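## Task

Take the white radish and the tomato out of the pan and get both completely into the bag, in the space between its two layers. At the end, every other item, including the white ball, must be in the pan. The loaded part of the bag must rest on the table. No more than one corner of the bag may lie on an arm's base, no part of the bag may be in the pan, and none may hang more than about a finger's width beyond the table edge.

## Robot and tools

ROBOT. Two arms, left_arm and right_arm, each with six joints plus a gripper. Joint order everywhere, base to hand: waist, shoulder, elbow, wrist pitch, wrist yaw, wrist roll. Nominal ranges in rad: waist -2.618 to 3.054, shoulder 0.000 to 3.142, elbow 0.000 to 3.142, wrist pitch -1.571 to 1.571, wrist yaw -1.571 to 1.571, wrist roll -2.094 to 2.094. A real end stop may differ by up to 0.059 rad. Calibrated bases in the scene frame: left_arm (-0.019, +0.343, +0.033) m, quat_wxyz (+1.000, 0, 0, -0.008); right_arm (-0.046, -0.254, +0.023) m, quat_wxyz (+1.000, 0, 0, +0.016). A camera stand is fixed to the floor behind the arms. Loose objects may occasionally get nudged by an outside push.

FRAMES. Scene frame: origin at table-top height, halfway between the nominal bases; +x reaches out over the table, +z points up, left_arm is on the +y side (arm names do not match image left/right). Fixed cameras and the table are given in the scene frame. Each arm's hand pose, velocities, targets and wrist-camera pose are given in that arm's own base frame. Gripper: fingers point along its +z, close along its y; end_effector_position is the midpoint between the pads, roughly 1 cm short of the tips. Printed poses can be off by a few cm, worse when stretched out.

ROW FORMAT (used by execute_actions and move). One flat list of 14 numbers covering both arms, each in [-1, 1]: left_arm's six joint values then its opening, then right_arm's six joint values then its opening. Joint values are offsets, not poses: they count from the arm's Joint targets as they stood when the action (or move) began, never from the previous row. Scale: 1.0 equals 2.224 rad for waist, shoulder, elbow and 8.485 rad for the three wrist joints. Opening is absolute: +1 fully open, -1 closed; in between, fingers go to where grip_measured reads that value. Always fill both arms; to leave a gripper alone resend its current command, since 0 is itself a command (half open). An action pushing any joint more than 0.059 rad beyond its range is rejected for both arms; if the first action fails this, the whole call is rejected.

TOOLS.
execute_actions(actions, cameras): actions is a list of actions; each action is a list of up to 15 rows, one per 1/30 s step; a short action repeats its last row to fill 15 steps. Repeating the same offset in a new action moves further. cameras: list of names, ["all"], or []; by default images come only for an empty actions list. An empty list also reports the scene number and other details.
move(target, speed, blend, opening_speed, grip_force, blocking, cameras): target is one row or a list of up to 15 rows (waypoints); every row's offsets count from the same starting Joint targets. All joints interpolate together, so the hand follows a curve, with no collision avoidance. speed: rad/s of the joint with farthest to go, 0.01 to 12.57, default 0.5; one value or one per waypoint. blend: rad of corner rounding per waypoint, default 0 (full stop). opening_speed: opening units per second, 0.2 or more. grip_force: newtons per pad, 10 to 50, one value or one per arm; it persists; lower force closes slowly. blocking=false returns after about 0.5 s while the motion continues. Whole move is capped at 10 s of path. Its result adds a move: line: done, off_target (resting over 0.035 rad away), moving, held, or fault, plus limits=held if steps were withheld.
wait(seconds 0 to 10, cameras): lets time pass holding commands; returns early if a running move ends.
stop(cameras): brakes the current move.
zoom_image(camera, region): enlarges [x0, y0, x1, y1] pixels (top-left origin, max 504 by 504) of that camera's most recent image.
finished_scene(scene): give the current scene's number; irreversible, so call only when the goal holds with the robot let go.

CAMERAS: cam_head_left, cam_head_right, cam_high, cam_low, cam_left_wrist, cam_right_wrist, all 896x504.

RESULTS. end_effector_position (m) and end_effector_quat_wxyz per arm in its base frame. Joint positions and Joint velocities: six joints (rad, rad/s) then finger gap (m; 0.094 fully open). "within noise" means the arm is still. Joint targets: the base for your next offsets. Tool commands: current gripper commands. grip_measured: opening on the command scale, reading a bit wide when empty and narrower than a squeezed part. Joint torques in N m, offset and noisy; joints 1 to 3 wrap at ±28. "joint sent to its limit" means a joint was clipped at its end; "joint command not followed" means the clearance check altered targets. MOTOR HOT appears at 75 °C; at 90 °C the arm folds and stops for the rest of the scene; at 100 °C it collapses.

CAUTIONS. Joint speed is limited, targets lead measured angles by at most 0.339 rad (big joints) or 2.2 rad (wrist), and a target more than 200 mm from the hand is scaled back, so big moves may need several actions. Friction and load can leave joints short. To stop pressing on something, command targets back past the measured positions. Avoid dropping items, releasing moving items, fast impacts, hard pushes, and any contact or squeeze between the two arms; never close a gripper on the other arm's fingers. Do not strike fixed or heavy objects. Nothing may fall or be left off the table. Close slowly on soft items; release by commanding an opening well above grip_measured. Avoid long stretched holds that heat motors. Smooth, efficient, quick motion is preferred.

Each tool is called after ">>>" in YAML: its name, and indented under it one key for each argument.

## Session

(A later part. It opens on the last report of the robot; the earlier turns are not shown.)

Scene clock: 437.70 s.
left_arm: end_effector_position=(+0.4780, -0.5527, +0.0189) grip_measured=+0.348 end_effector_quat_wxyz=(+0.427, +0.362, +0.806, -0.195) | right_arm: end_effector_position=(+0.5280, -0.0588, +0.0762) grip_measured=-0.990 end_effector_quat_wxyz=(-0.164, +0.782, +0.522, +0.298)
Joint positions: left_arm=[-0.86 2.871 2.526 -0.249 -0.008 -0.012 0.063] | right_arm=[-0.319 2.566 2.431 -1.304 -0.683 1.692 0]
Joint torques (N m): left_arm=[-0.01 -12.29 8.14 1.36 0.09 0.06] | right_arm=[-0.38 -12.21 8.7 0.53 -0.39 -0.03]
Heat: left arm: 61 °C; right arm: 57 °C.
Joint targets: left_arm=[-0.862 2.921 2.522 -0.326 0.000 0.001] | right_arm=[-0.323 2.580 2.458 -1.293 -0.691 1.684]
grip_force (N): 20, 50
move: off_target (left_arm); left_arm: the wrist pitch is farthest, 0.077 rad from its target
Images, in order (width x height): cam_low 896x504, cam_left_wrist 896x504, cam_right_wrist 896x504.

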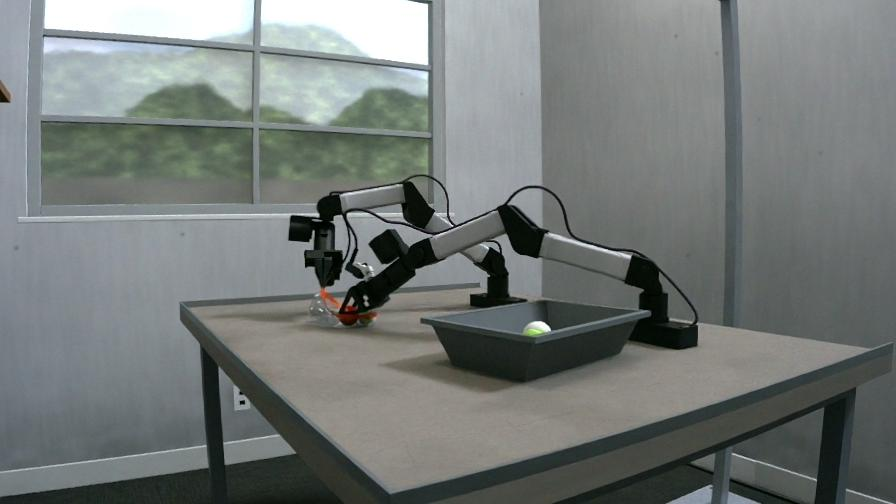

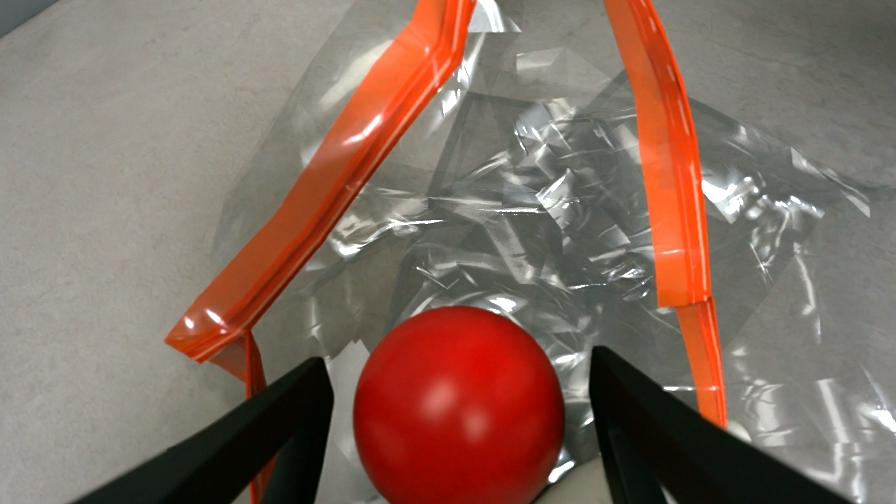

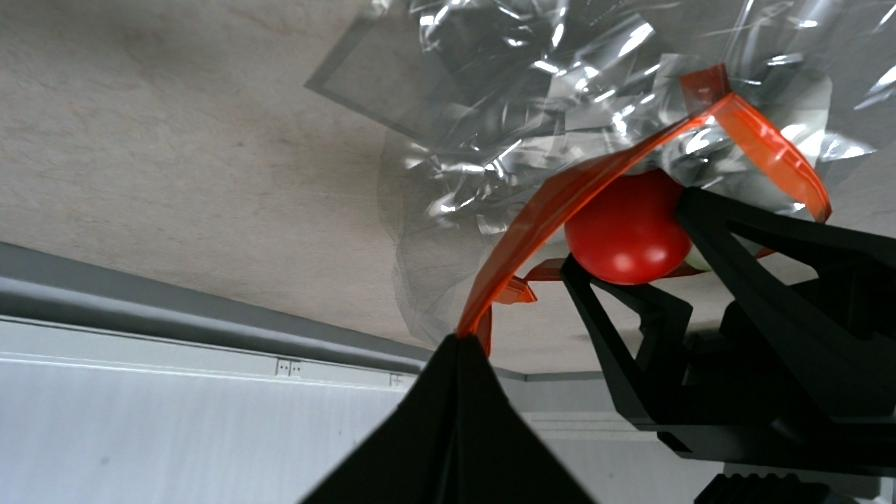

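>>> move:
  target: [-0.0,-0.09,0.0,-0.0115,0,0,0.35,0,0,0,0,0,0,-1]
  speed: 0.15
  cameras: ["cam_right_wrist","cam_low","cam_left_wrist"]

>>> zoom_image:
  camera: "cam_low"
  region: [280, 220, 420, 335]

Scene clock: 439.87 s.
left_arm: end_effector_position=(+0.4685, -0.5417, +0.0666) grip_measured=+0.348 end_effector_quat_wxyz=(+0.409, +0.366, +0.815, -0.187) | right_arm: end_effector_position=(+0.5280, -0.0588, +0.0762) grip_measured=-0.990 end_effector_quat_wxyz=(-0.164, +0.782, +0.522, +0.298)
Joint positions: left_arm=[-0.86 2.758 2.526 -0.406 -0.008 -0.012 0.063] | right_arm=[-0.319 2.566 2.431 -1.304 -0.683 1.692 0]
Joint torques (N m): left_arm=[0.03 -18.77 8.09 2 0.08 0.06] | right_arm=[-0.35 -12.22 8.7 0.53 -0.39 -0.03]
Heat: left arm: 62 °C; right arm: 57 °C.
Joint targets: left_arm=[-0.862 2.720 2.522 -0.423 0.000 0.000] | right_arm=[-0.323 2.580 2.458 -1.293 -0.691 1.684]
grip_force (N): 20, 50
move: off_target (left_arm); left_arm: the shoulder is farthest, 0.037 rad from its target
Images, in order (width x height): cam_low 896x504, cam_left_wrist 896x504, cam_right_wrist 896x504.

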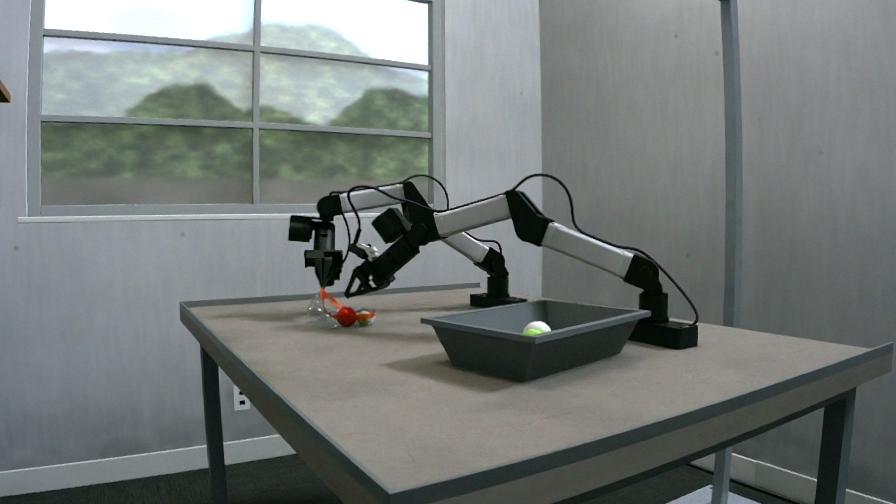

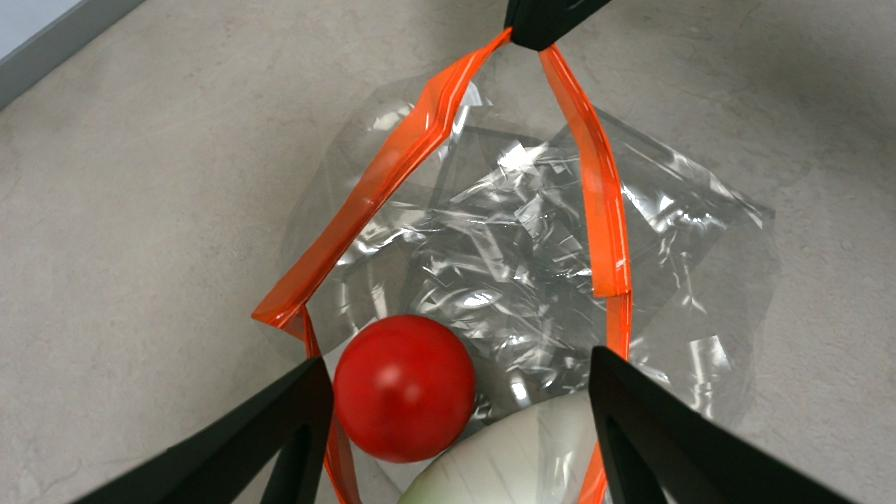

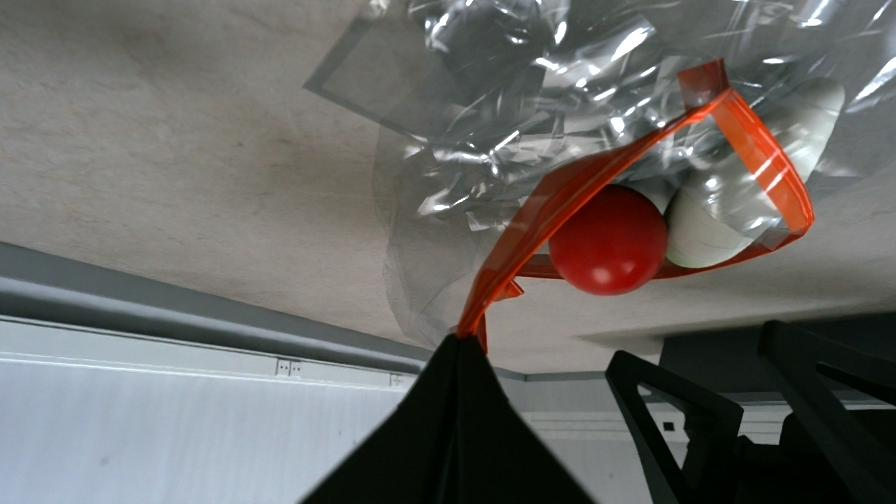

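Scaled by 3.600 from the camera's 896x504 image, which has a finer 1280x720 frame.

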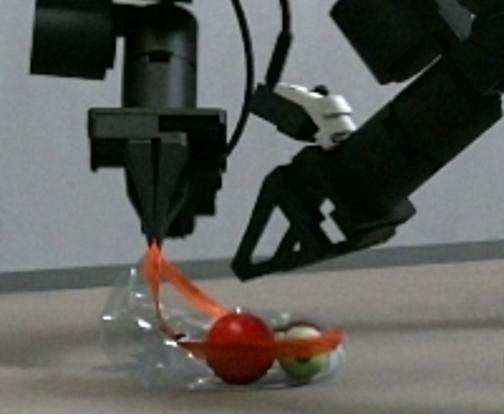

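>>> move:
  target:
    - [0,-0.279,-0.4146,0.032,0,0,0.35,0,0,0,0,0,0,-1]
    - [0.207,-0.279,-0.4146,0.032,0,0,0.35,0,0,0,0,0,0,-1]
  speed: [0.5,0.8]
  blend: [0.15,0]
  cameras: ["cam_right_wrist","cam_low","cam_head_left"]

>>> zoom_image:
  camera: "cam_head_left"
  region: [420, 190, 550, 290]

>>> zoom_image:
  camera: "cam_low"
  region: [280, 220, 420, 335]

Scene clock: 444.30 s.
left_arm: end_effector_position=(+0.5507, -0.2306, +0.1098) grip_measured=+0.348 end_effector_quat_wxyz=(+0.423, +0.173, +0.885, -0.085) | right_arm: end_effector_position=(+0.5280, -0.0588, +0.0762) grip_measured=-0.990 end_effector_quat_wxyz=(-0.164, +0.782, +0.522, +0.298)
Joint positions: left_arm=[-0.398 2.138 1.614 -0.154 -0.005 -0.01 0.063] | right_arm=[-0.319 2.566 2.431 -1.304 -0.683 1.692 0]
Joint torques (N m): left_arm=[-0.06 -15.08 6.84 2.15 0.05 0.05] | right_arm=[-0.36 -12.22 8.72 0.53 -0.39 -0.03]
Heat: left arm: 64 °C; right arm: 57 °C.
Joint targets: left_arm=[-0.402 2.100 1.599 -0.152 0.000 0.001] | right_arm=[-0.323 2.580 2.458 -1.293 -0.691 1.684]
grip_force (N): 20, 50
move: off_target (left_arm); left_arm: the shoulder is farthest, 0.038 rad from its target
Images, in order (width x height): cam_head_left 896x504, cam_low 896x504, cam_right_wrist 896x504.

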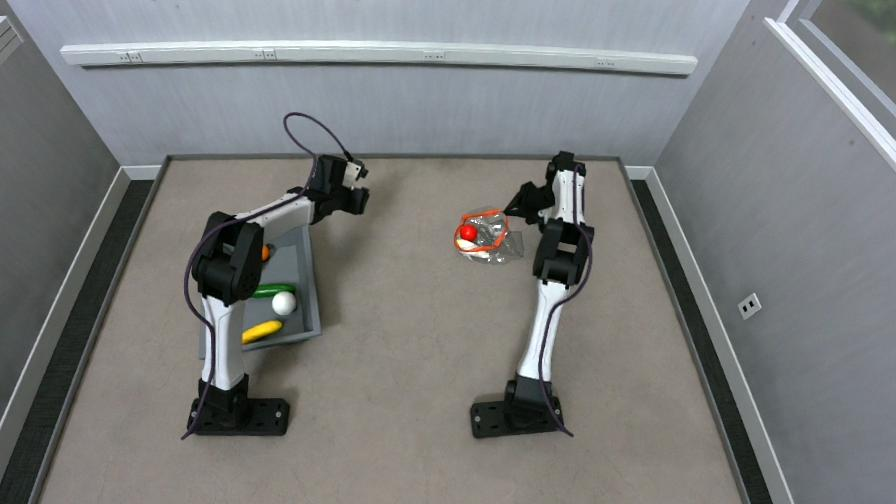

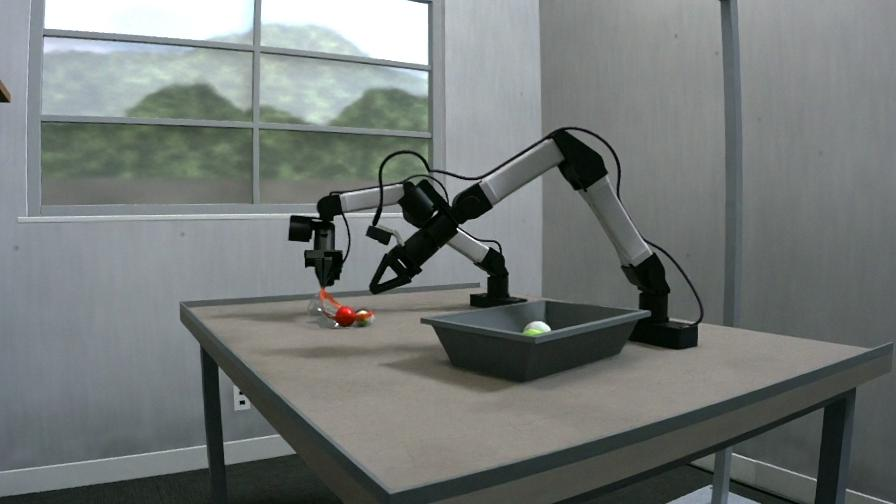

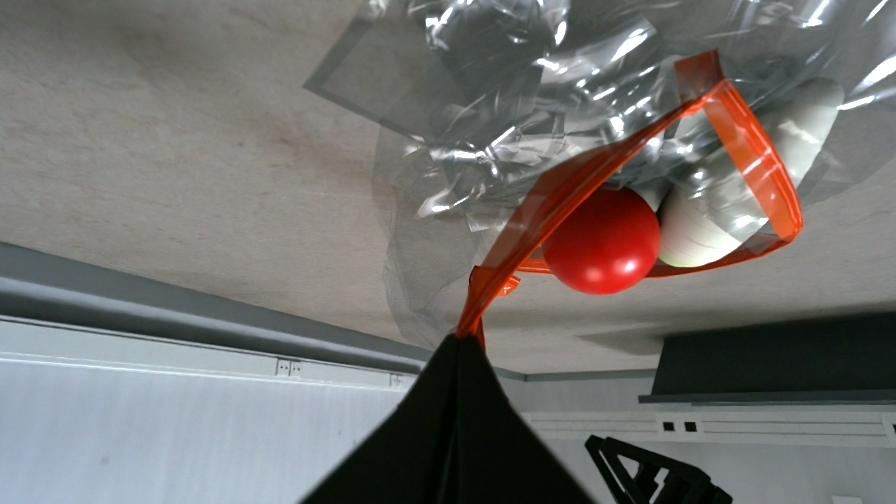

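Scaled by 3.877 from the camera's 896x504 image, which has a finer 1280x720 frame.

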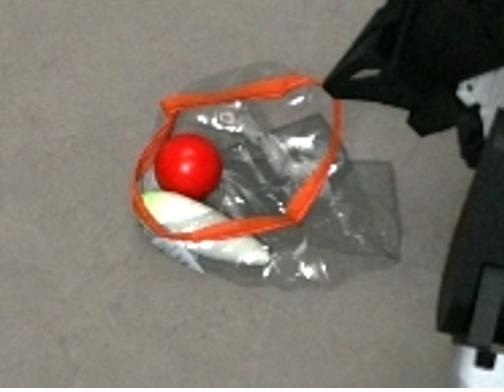

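Scaled by 3.600 from the camera's 896x504 image, which has a finer 1280x720 frame.

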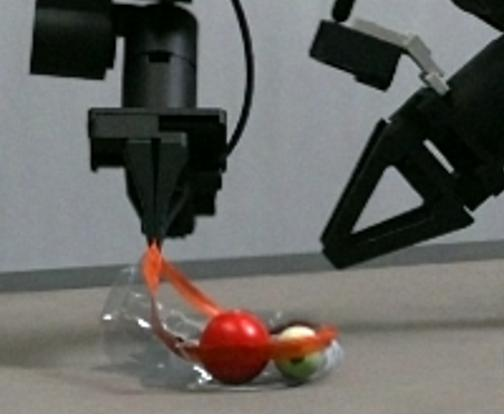

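>>> move:
  target:
    - [0,0,0,0,0,0,0.35,0.066,-0.0944,-0.0126,-0.0187,0,0,-1]
    - [0,0,0,0,0,0,0.35,0.1354,-0.153,-0.242,0.0222,0,0,-1]
  speed: 0.25
  blend: [0.06,0]
  cameras: ["cam_right_wrist","cam_low","cam_head_left"]

>>> zoom_image:
  camera: "cam_head_left"
  region: [420, 190, 550, 290]

>>> zoom_image:
  camera: "cam_low"
  region: [300, 220, 440, 335]

Scene clock: 448.93 s.
left_arm: end_effector_position=(+0.5507, -0.2306, +0.1098) grip_measured=+0.348 end_effector_quat_wxyz=(+0.423, +0.173, +0.885, -0.085) | right_arm: end_effector_position=(+0.4648, +0.0977, +0.0662) grip_measured=-0.990 end_effector_quat_wxyz=(-0.224, +0.705, +0.625, +0.252)
Joint positions: left_arm=[-0.398 2.138 1.614 -0.154 -0.005 -0.01 0.063] | right_arm=[-0.026 2.303 1.923 -1.115 -0.683 1.691 0]
Joint torques (N m): left_arm=[-0.08 -15.09 6.84 2.15 0.06 0.06] | right_arm=[0.47 -17.39 5.7 0.44 -0.4 -0.02]
Heat: left arm: 64 °C; right arm: 60 °C.
Joint targets: left_arm=[-0.402 2.100 1.599 -0.152 0.000 0.001] | right_arm=[-0.022 2.240 1.919 -1.104 -0.691 1.685]
grip_force (N): 20, 50
move: off_target (left_arm, right_arm); left_arm: the shoulder is farthest, 0.038 rad from its target; right_arm: the shoulder is farthest, 0.063 rad from its target
Images, in order (width x height): cam_head_left 896x504, cam_low 896x504, cam_right_wrist 896x504.

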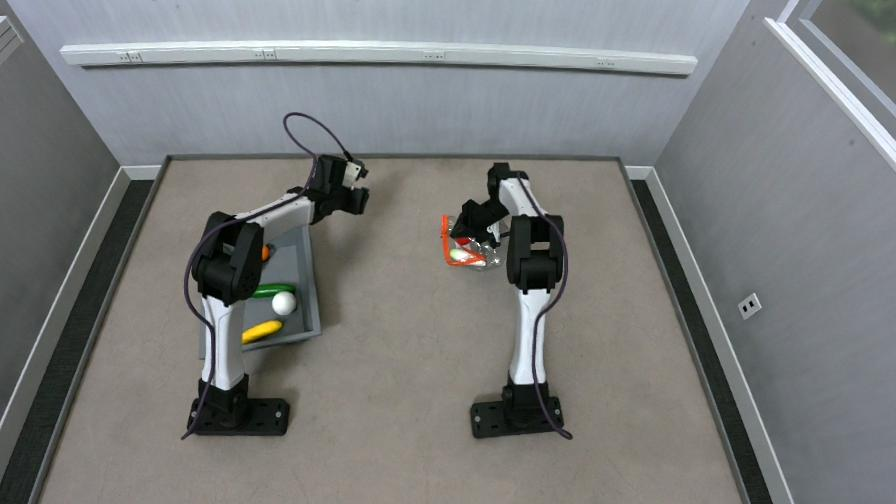

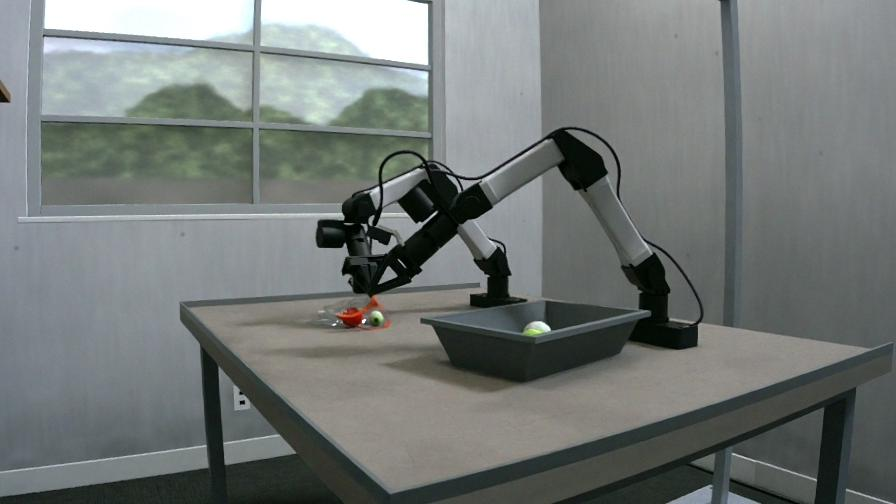

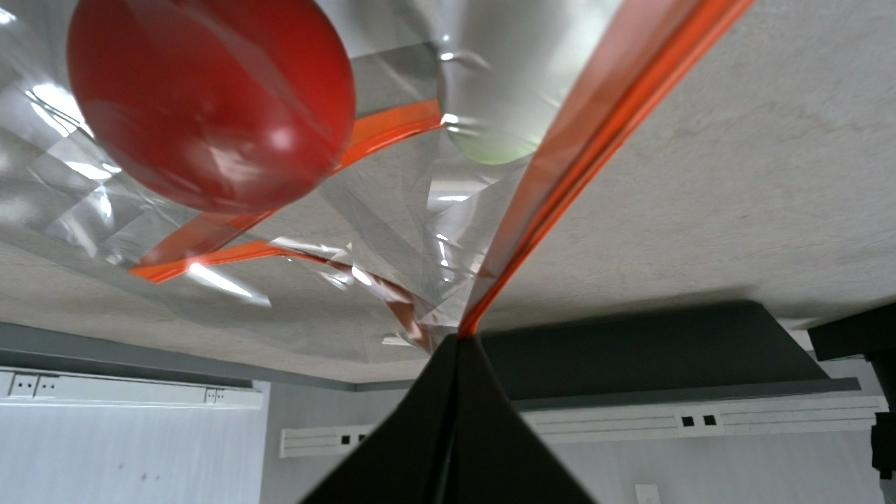

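Scaled by 3.877 from the camera's 896x504 image, which has a finer 1280x720 frame.

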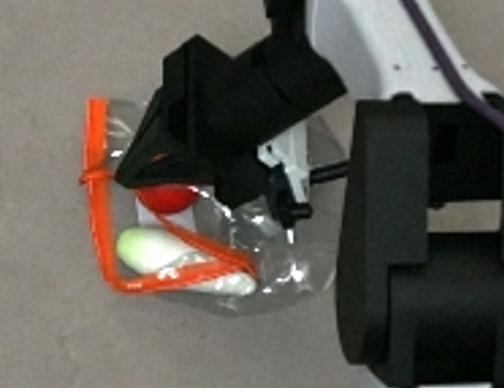

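Scaled by 3.600 from the camera's 896x504 image, which has a finer 1280x720 frame.

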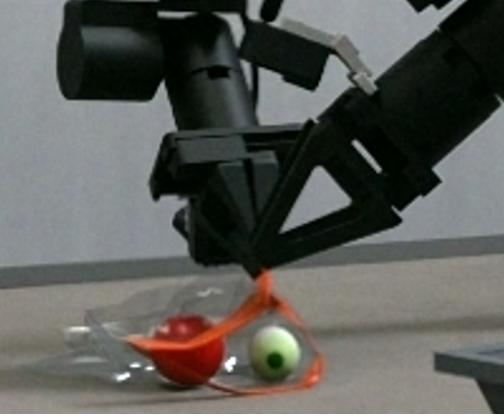

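>>> move:
  target: [0,0,0,0,0,0,0.35,0.0295,-0.027,-0.124,0.0225,0,0,-1]
  speed: 0.2
  cameras: ["cam_right_wrist","cam_low","cam_head_left"]

>>> zoom_image:
  camera: "cam_head_left"
  region: [420, 190, 550, 290]

>>> zoom_image:
  camera: "cam_low"
  region: [300, 220, 440, 335]

Scene clock: 451.53 s.
left_arm: end_effector_position=(+0.5507, -0.2306, +0.1098) grip_measured=+0.348 end_effector_quat_wxyz=(+0.423, +0.173, +0.885, -0.085) | right_arm: end_effector_position=(+0.4275, +0.1258, +0.0253) grip_measured=-0.990 end_effector_quat_wxyz=(-0.238, +0.687, +0.644, +0.237)
Joint positions: left_arm=[-0.398 2.138 1.614 -0.154 -0.005 -0.01 0.063] | right_arm=[0.037 2.239 1.647 -0.924 -0.683 1.691 0]
Joint torques (N m): left_arm=[-0.05 -15.05 6.84 2.16 0.06 0.05] | right_arm=[0.68 -16.24 5.35 0.41 -0.4 -0.02]
Heat: left arm: 64 °C; right arm: 61 °C.
Joint targets: left_arm=[-0.402 2.100 1.599 -0.152 0.000 0.001] | right_arm=[0.044 2.180 1.643 -0.913 -0.691 1.685]
grip_force (N): 20, 50
move: off_target (left_arm, right_arm); left_arm: the shoulder is farthest, 0.038 rad from its target; right_arm: the shoulder is farthest, 0.059 rad from its target
Images, in order (width x height): cam_head_left 896x504, cam_low 896x504, cam_right_wrist 896x504.

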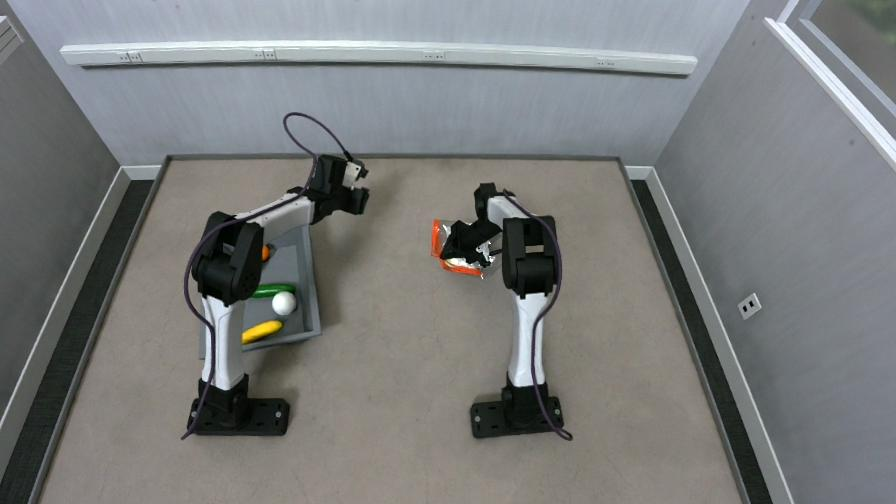

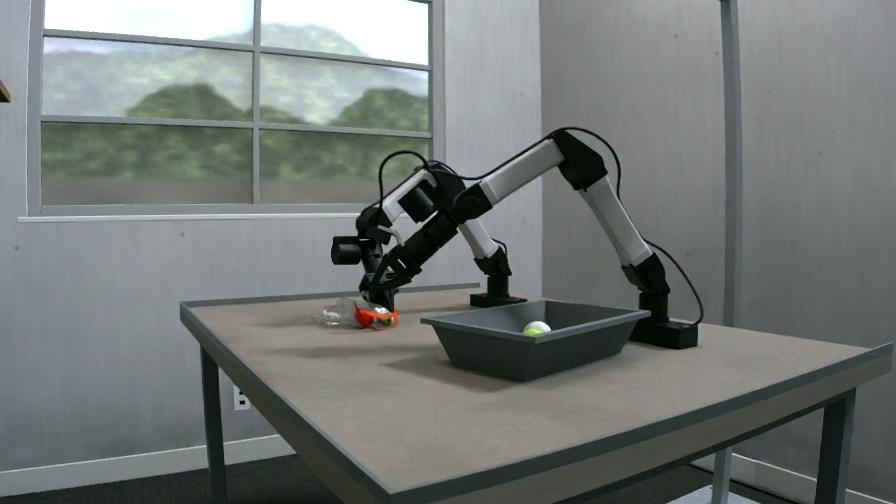

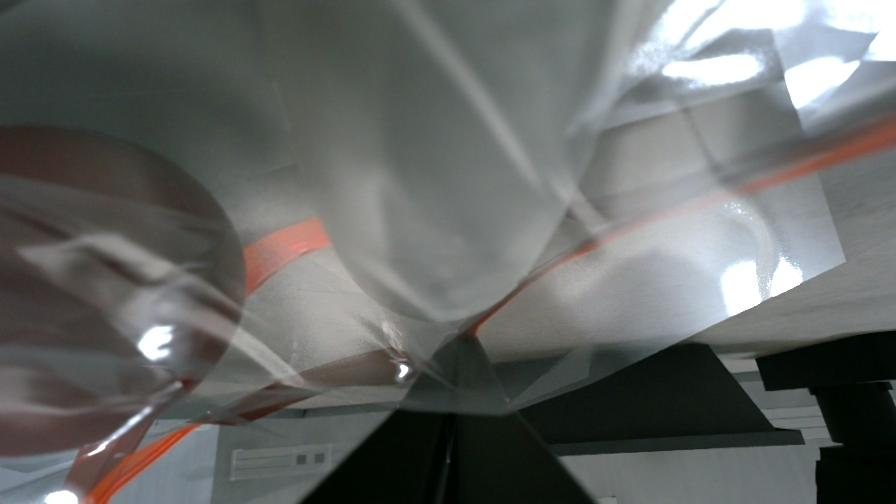

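Scaled by 3.877 from the camera's 896x504 image, which has a finer 1280x720 frame.

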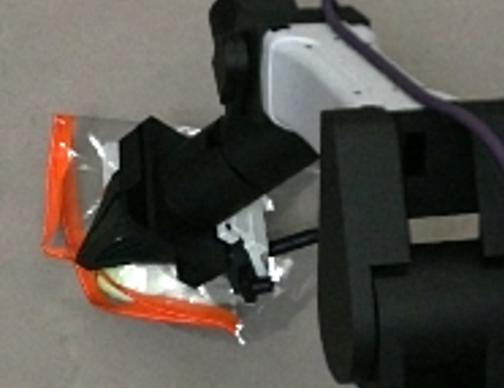

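Scaled by 3.600 from the camera's 896x504 image, which has a finer 1280x720 frame.

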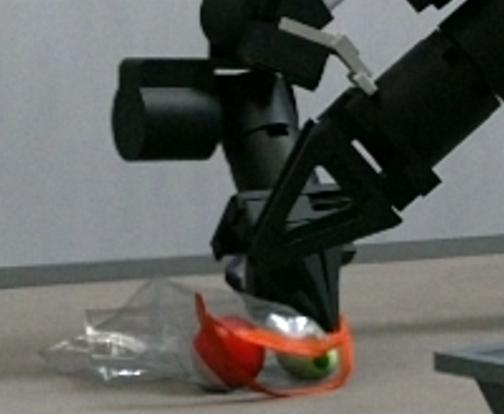

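>>> move:
  target:
    - [0,0,0,0,0,0,0.35,0,0,0,0,0,0,-0.5]
    - [0,0,0,0,0,0,0.35,0,-0.13,0,-0.0,0,0,-0.5]
  speed: 0.25
  opening_speed: 0.5
  cameras: ["cam_right_wrist","cam_low","cam_head_left"]

>>> zoom_image:
  camera: "cam_head_left"
  region: [420, 190, 550, 290]

>>> zoom_image:
  camera: "cam_low"
  region: [300, 220, 440, 335]

Scene clock: 454.87 s.
left_arm: end_effector_position=(+0.5507, -0.2306, +0.1098) grip_measured=+0.348 end_effector_quat_wxyz=(+0.423, +0.173, +0.885, -0.085) | right_arm: end_effector_position=(+0.4352, +0.1261, +0.1542) grip_measured=-0.501 end_effector_quat_wxyz=(-0.139, +0.641, +0.672, +0.344)
Joint positions: left_arm=[-0.398 2.138 1.614 -0.154 -0.005 -0.01 0.063] | right_arm=[0.037 1.931 1.647 -0.922 -0.683 1.69 0.023]
Joint torques (N m): left_arm=[-0.08 -15.06 6.87 2.15 0.05 0.05] | right_arm=[0.66 -13.14 6.19 0.9 -0.38 -0.03]
Heat: left arm: 64 °C; right arm: 63 °C.
Joint targets: left_arm=[-0.402 2.100 1.599 -0.152 0.000 0.001] | right_arm=[0.044 1.890 1.643 -0.913 -0.691 1.684]
grip_force (N): 20, 50
move: off_target (left_arm, right_arm); left_arm: the shoulder is farthest, 0.038 rad from its target; right_arm: the shoulder is farthest, 0.040 rad from its target
Images, in order (width x height): cam_head_left 896x504, cam_low 896x504, cam_right_wrist 896x504.

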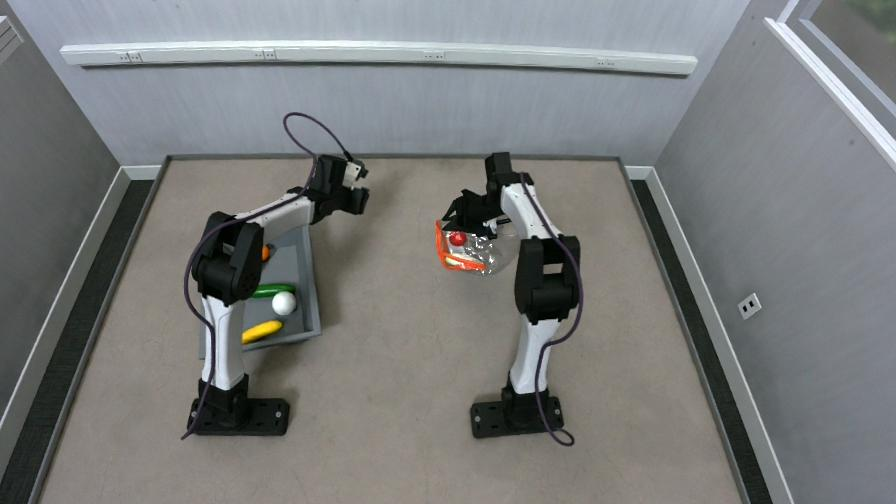

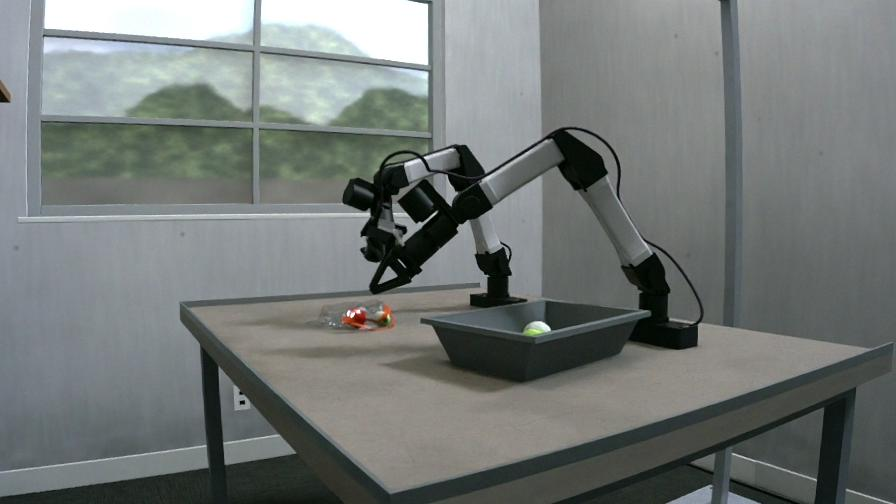

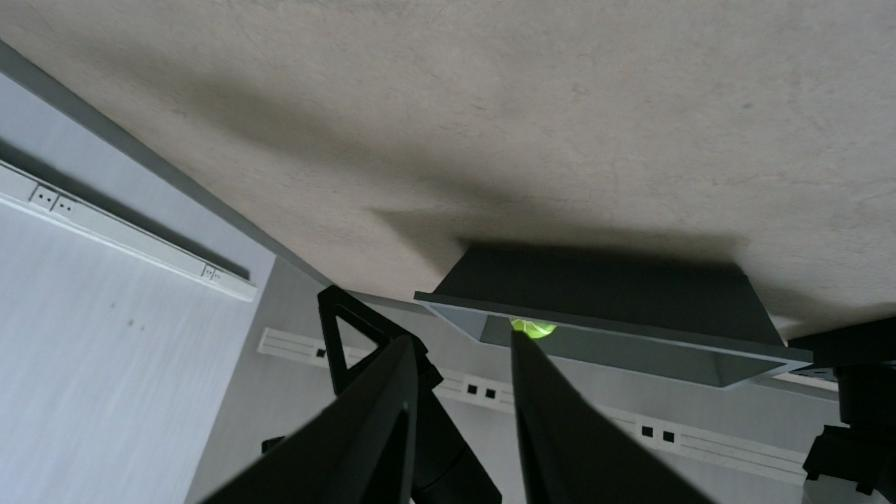

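Scaled by 3.877 from the camera's 896x504 image, which has a finer 1280x720 frame.

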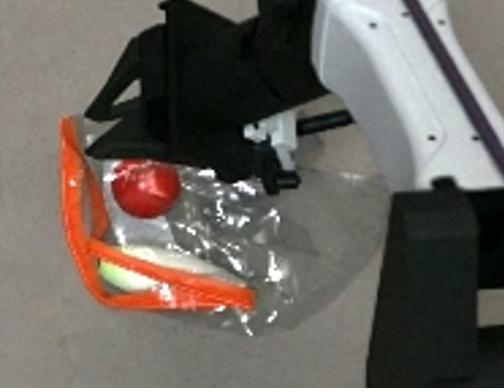

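Scaled by 3.600 from the camera's 896x504 image, which has a finer 1280x720 frame.

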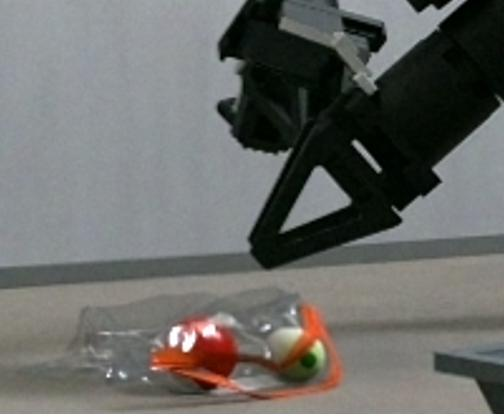

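>>> zoom_image:
  camera: "cam_head_left"
  region: [430, 215, 490, 280]

>>> zoom_image:
  camera: "cam_low"
  region: [330, 290, 410, 340]

Scaled by 7.754 from the camera's 896x504 image, which has a finer 1280x720 frame.

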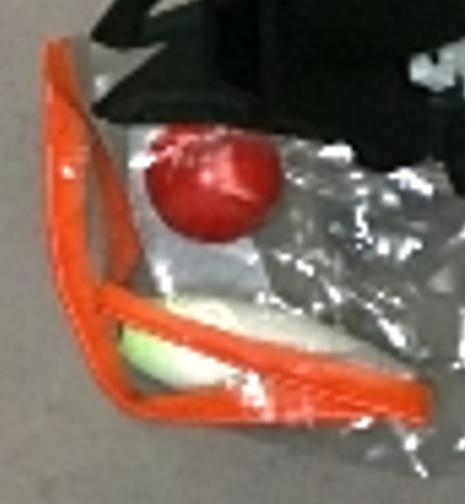

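Scaled by 6.300 from the camera's 896x504 image, which has a finer 1280x720 frame.

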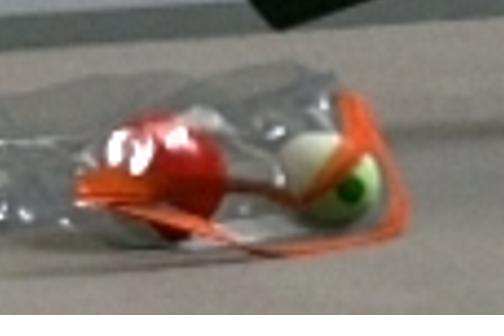

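>>> move:
  target: [0,0,0,0,0,0,0.35,0.0985,0.2136,0.248,-0.0565,0.0814,-0.1637,-0.4]
  speed: 0.6
  cameras: ["cam_right_wrist","cam_low","cam_head_left"]

>>> zoom_image:
  camera: "cam_head_left"
  region: [410, 190, 510, 290]

>>> zoom_image:
  camera: "cam_low"
  region: [320, 240, 430, 335]

Scene clock: 474.37 s.
left_arm: end_effector_position=(+0.5507, -0.2306, +0.1098) grip_measured=+0.348 end_effector_quat_wxyz=(+0.423, +0.173, +0.885, -0.085) | right_arm: end_effector_position=(+0.4420, +0.1192, +0.0682) grip_measured=-0.401 end_effector_quat_wxyz=(-0.001, +0.022, +1.000, +0.006)
Joint positions: left_arm=[-0.398 2.138 1.614 -0.154 -0.005 -0.01 0.063] | right_arm=[0.259 2.35 2.168 -1.387 -0.011 0.303 0.028]
Joint torques (N m): left_arm=[-0.08 -15.08 6.86 2.15 0.04 0.05] | right_arm=[0.34 -10.71 8.58 0.27 0.08 -0.03]
Heat: left arm: 64 °C; right arm: 60 °C.
Joint targets: left_arm=[-0.402 2.100 1.599 -0.152 0.000 0.001] | right_arm=[0.263 2.366 2.195 -1.393 0.000 0.295]
grip_force (N): 20, 50
move: off_target (left_arm); left_arm: the shoulder is farthest, 0.038 rad from its target
Images, in order (width x height): cam_head_left 896x504, cam_low 896x504, cam_right_wrist 896x504.

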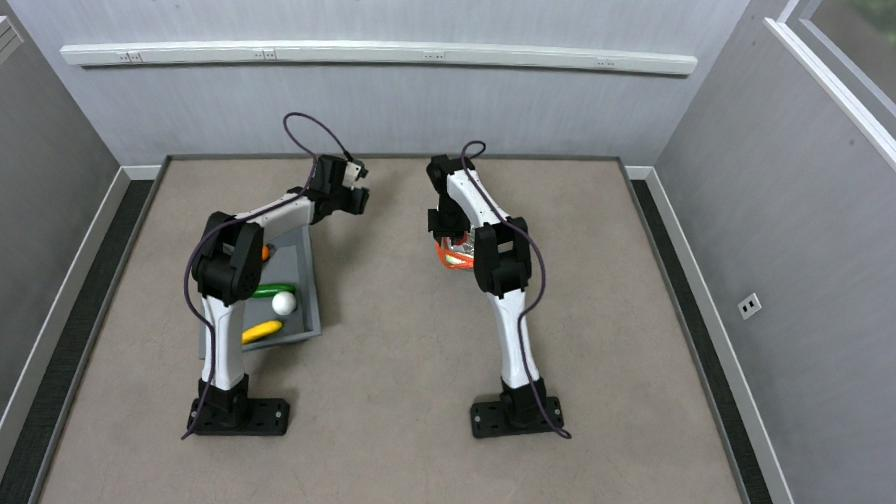

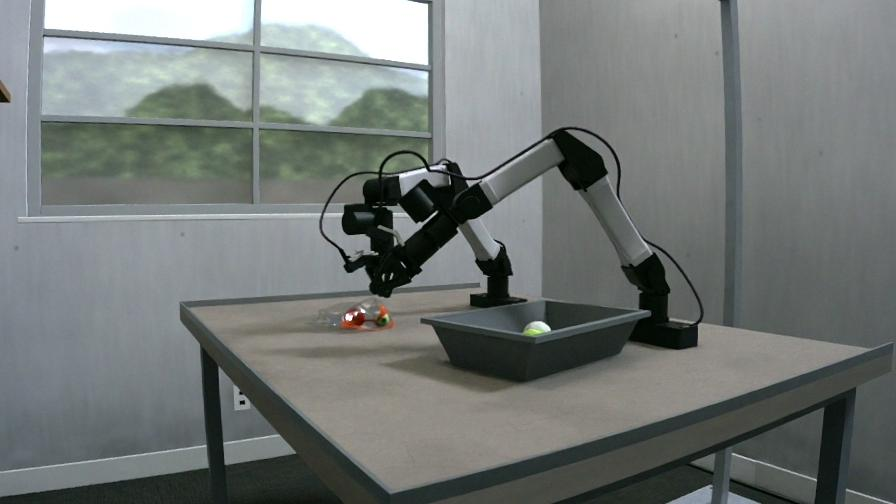

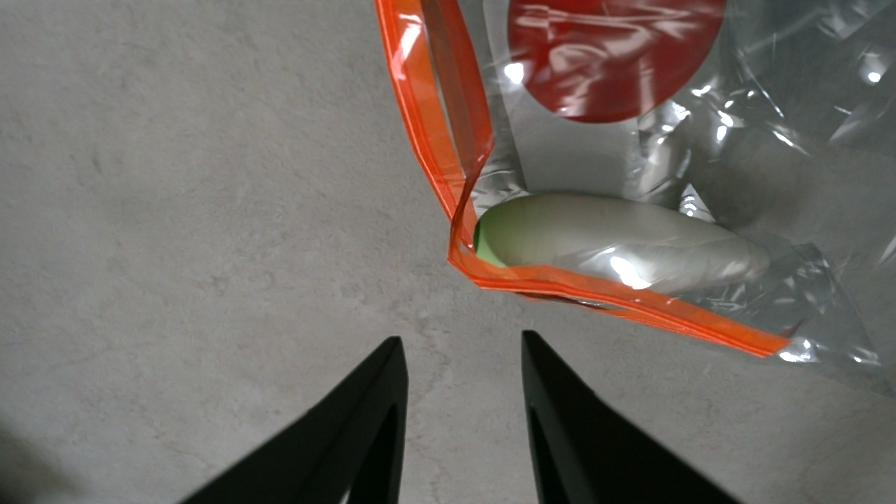

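Scaled by 5.040 from the camera's 896x504 image, which has a finer 1280x720 frame.

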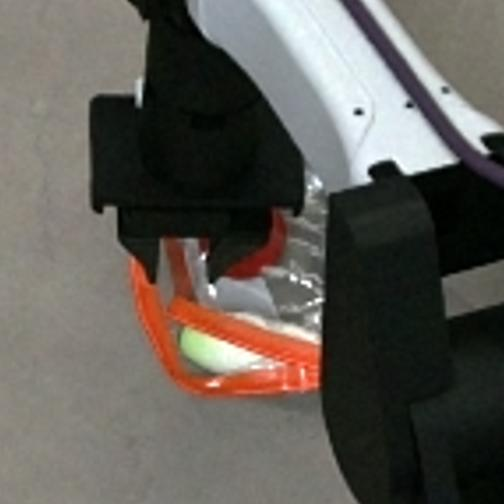

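Scaled by 4.582 from the camera's 896x504 image, which has a finer 1280x720 frame.

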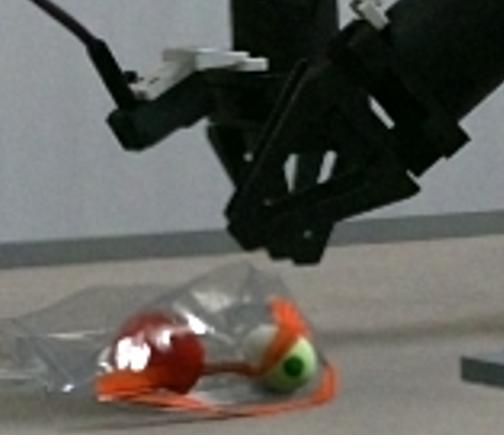

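>>> move:
  target:
    - [0,0,0,0,0,0,0.35,-0.0064,0.0747,0.128,-0.0144,0,0,-0.4]
    - [0,0,0,0,0,0,0.35,-0.0064,0.067,0.0067,0.0154,0,0,-0.4]
  speed: [0.4,0.15]
  cameras: ["cam_right_wrist","cam_low"]

>>> zoom_image:
  camera: "cam_low"
  region: [320, 240, 430, 335]

Scene clock: 478.90 s.
left_arm: end_effector_position=(+0.5507, -0.2306, +0.1098) grip_measured=+0.348 end_effector_quat_wxyz=(+0.423, +0.173, +0.885, -0.085) | right_arm: end_effector_position=(+0.4685, +0.1248, +0.0055) grip_measured=-0.401 end_effector_quat_wxyz=(-0.003, +0.023, +1.000, +0.005)
Joint positions: left_arm=[-0.398 2.138 1.614 -0.154 -0.005 -0.01 0.063] | right_arm=[0.256 2.514 2.214 -1.273 -0.011 0.303 0.028]
Joint torques (N m): left_arm=[-0.05 -15.09 6.84 2.15 0.07 0.05] | right_arm=[-0.75 -12.96 5.68 0.35 0.09 -0.03]
Heat: left arm: 64 °C; right arm: 61 °C.
Joint targets: left_arm=[-0.402 2.100 1.599 -0.152 0.000 0.001] | right_arm=[0.248 2.515 2.210 -1.262 0.000 0.296]
grip_force (N): 20, 50
move: off_target (left_arm); left_arm: the shoulder is farthest, 0.038 rad from its target
Images, in order (width x height): cam_low 896x504, cam_right_wrist 896x504.

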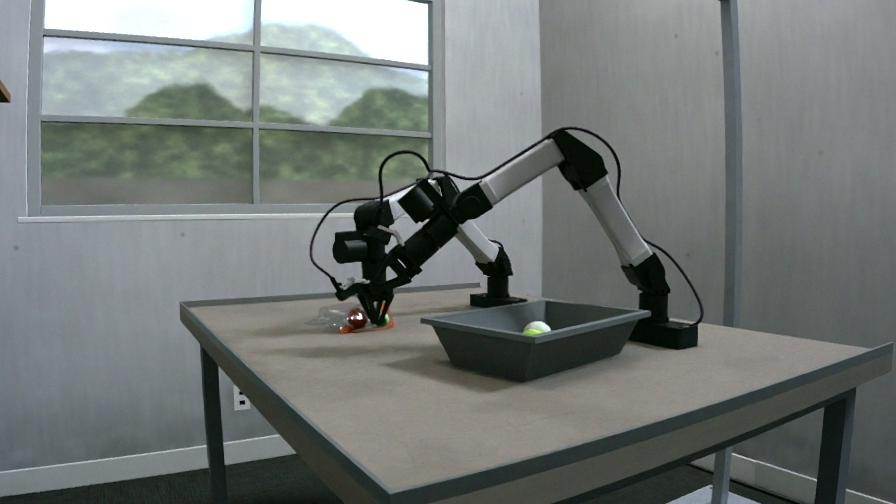

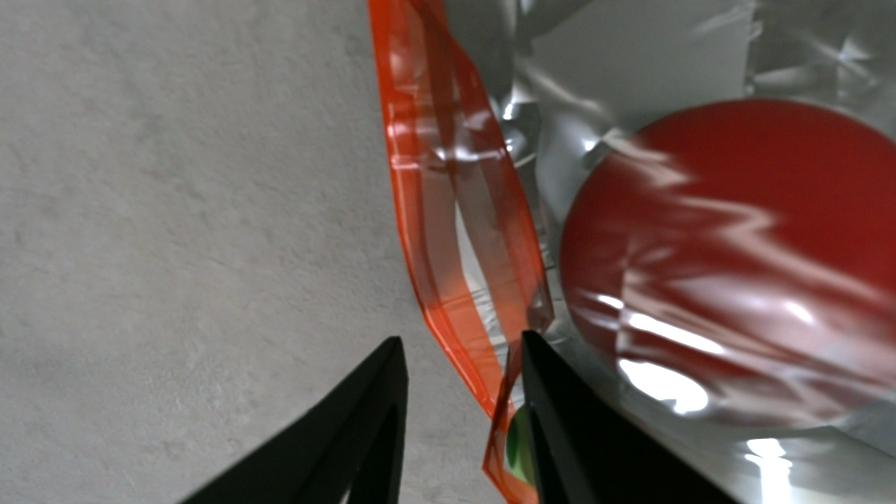

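Scaled by 4.582 from the camera's 896x504 image, which has a finer 1280x720 frame.

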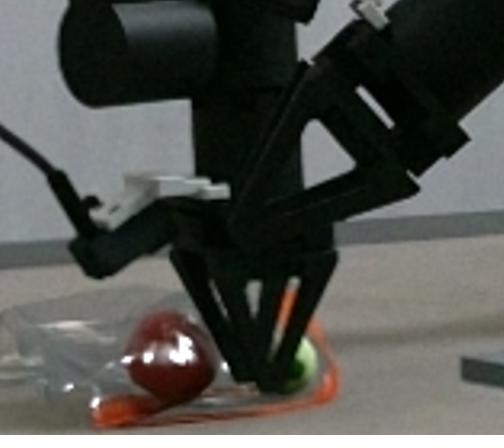

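>>> move:
  target:
    - [0,0,0,0,0,0,0.35,0,-0.0135,0.054,-0.0141,0,0,-0.4]
    - [0,0,0,0,0,0,0.35,-0.0076,0.0742,0.1371,-0.0166,0,0,-0.22]
  speed: [0.3,0.2]
  cameras: ["cam_right_wrist","cam_low"]

>>> zoom_image:
  camera: "cam_low"
  region: [320, 240, 430, 335]

Scene clock: 482.87 s.
left_arm: end_effector_position=(+0.5507, -0.2306, +0.1098) grip_measured=+0.348 end_effector_quat_wxyz=(+0.423, +0.173, +0.885, -0.085) | right_arm: end_effector_position=(+0.4906, +0.1210, +0.0031) grip_measured=-0.221 end_effector_quat_wxyz=(-0.003, +0.032, +0.999, +0.005)
Joint positions: left_arm=[-0.398 2.138 1.614 -0.154 -0.005 -0.01 0.063] | right_arm=[0.238 2.663 2.486 -1.397 -0.011 0.303 0.037]
Joint torques (N m): left_arm=[-0.05 -15.04 6.86 2.16 0.05 0.06] | right_arm=[-0.61 -12.21 8.75 0.21 0.09 -0.03]
Heat: left arm: 64 °C; right arm: 61 °C.
Joint targets: left_arm=[-0.402 2.100 1.599 -0.152 0.000 0.001] | right_arm=[0.232 2.680 2.515 -1.403 0.000 0.295]
grip_force (N): 20, 50
move: off_target (left_arm); left_arm: the shoulder is farthest, 0.038 rad from its target
Images, in order (width x height): cam_low 896x504, cam_right_wrist 896x504.

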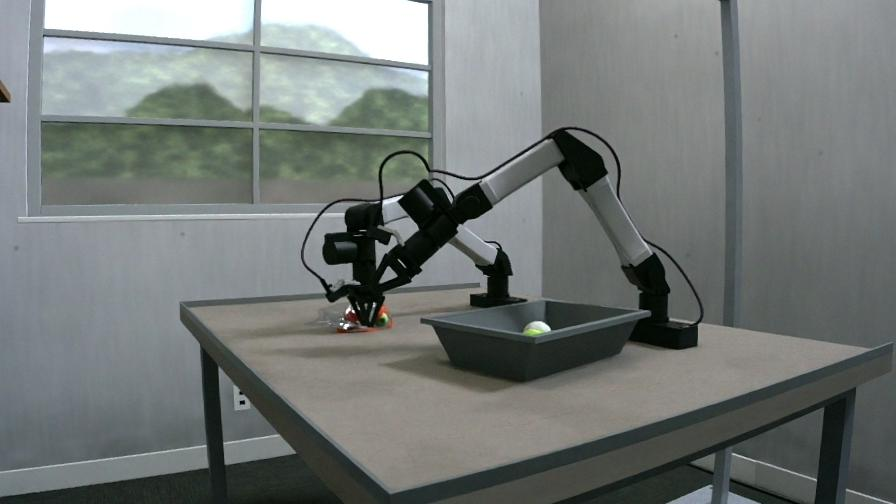

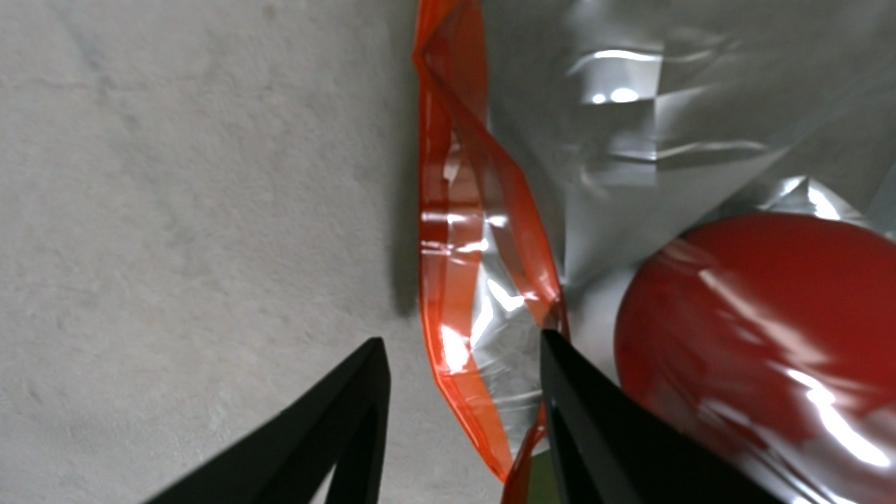

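Scaled by 4.582 from the camera's 896x504 image, which has a finer 1280x720 frame.

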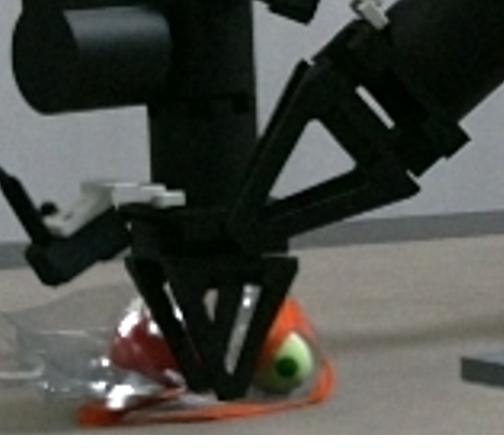

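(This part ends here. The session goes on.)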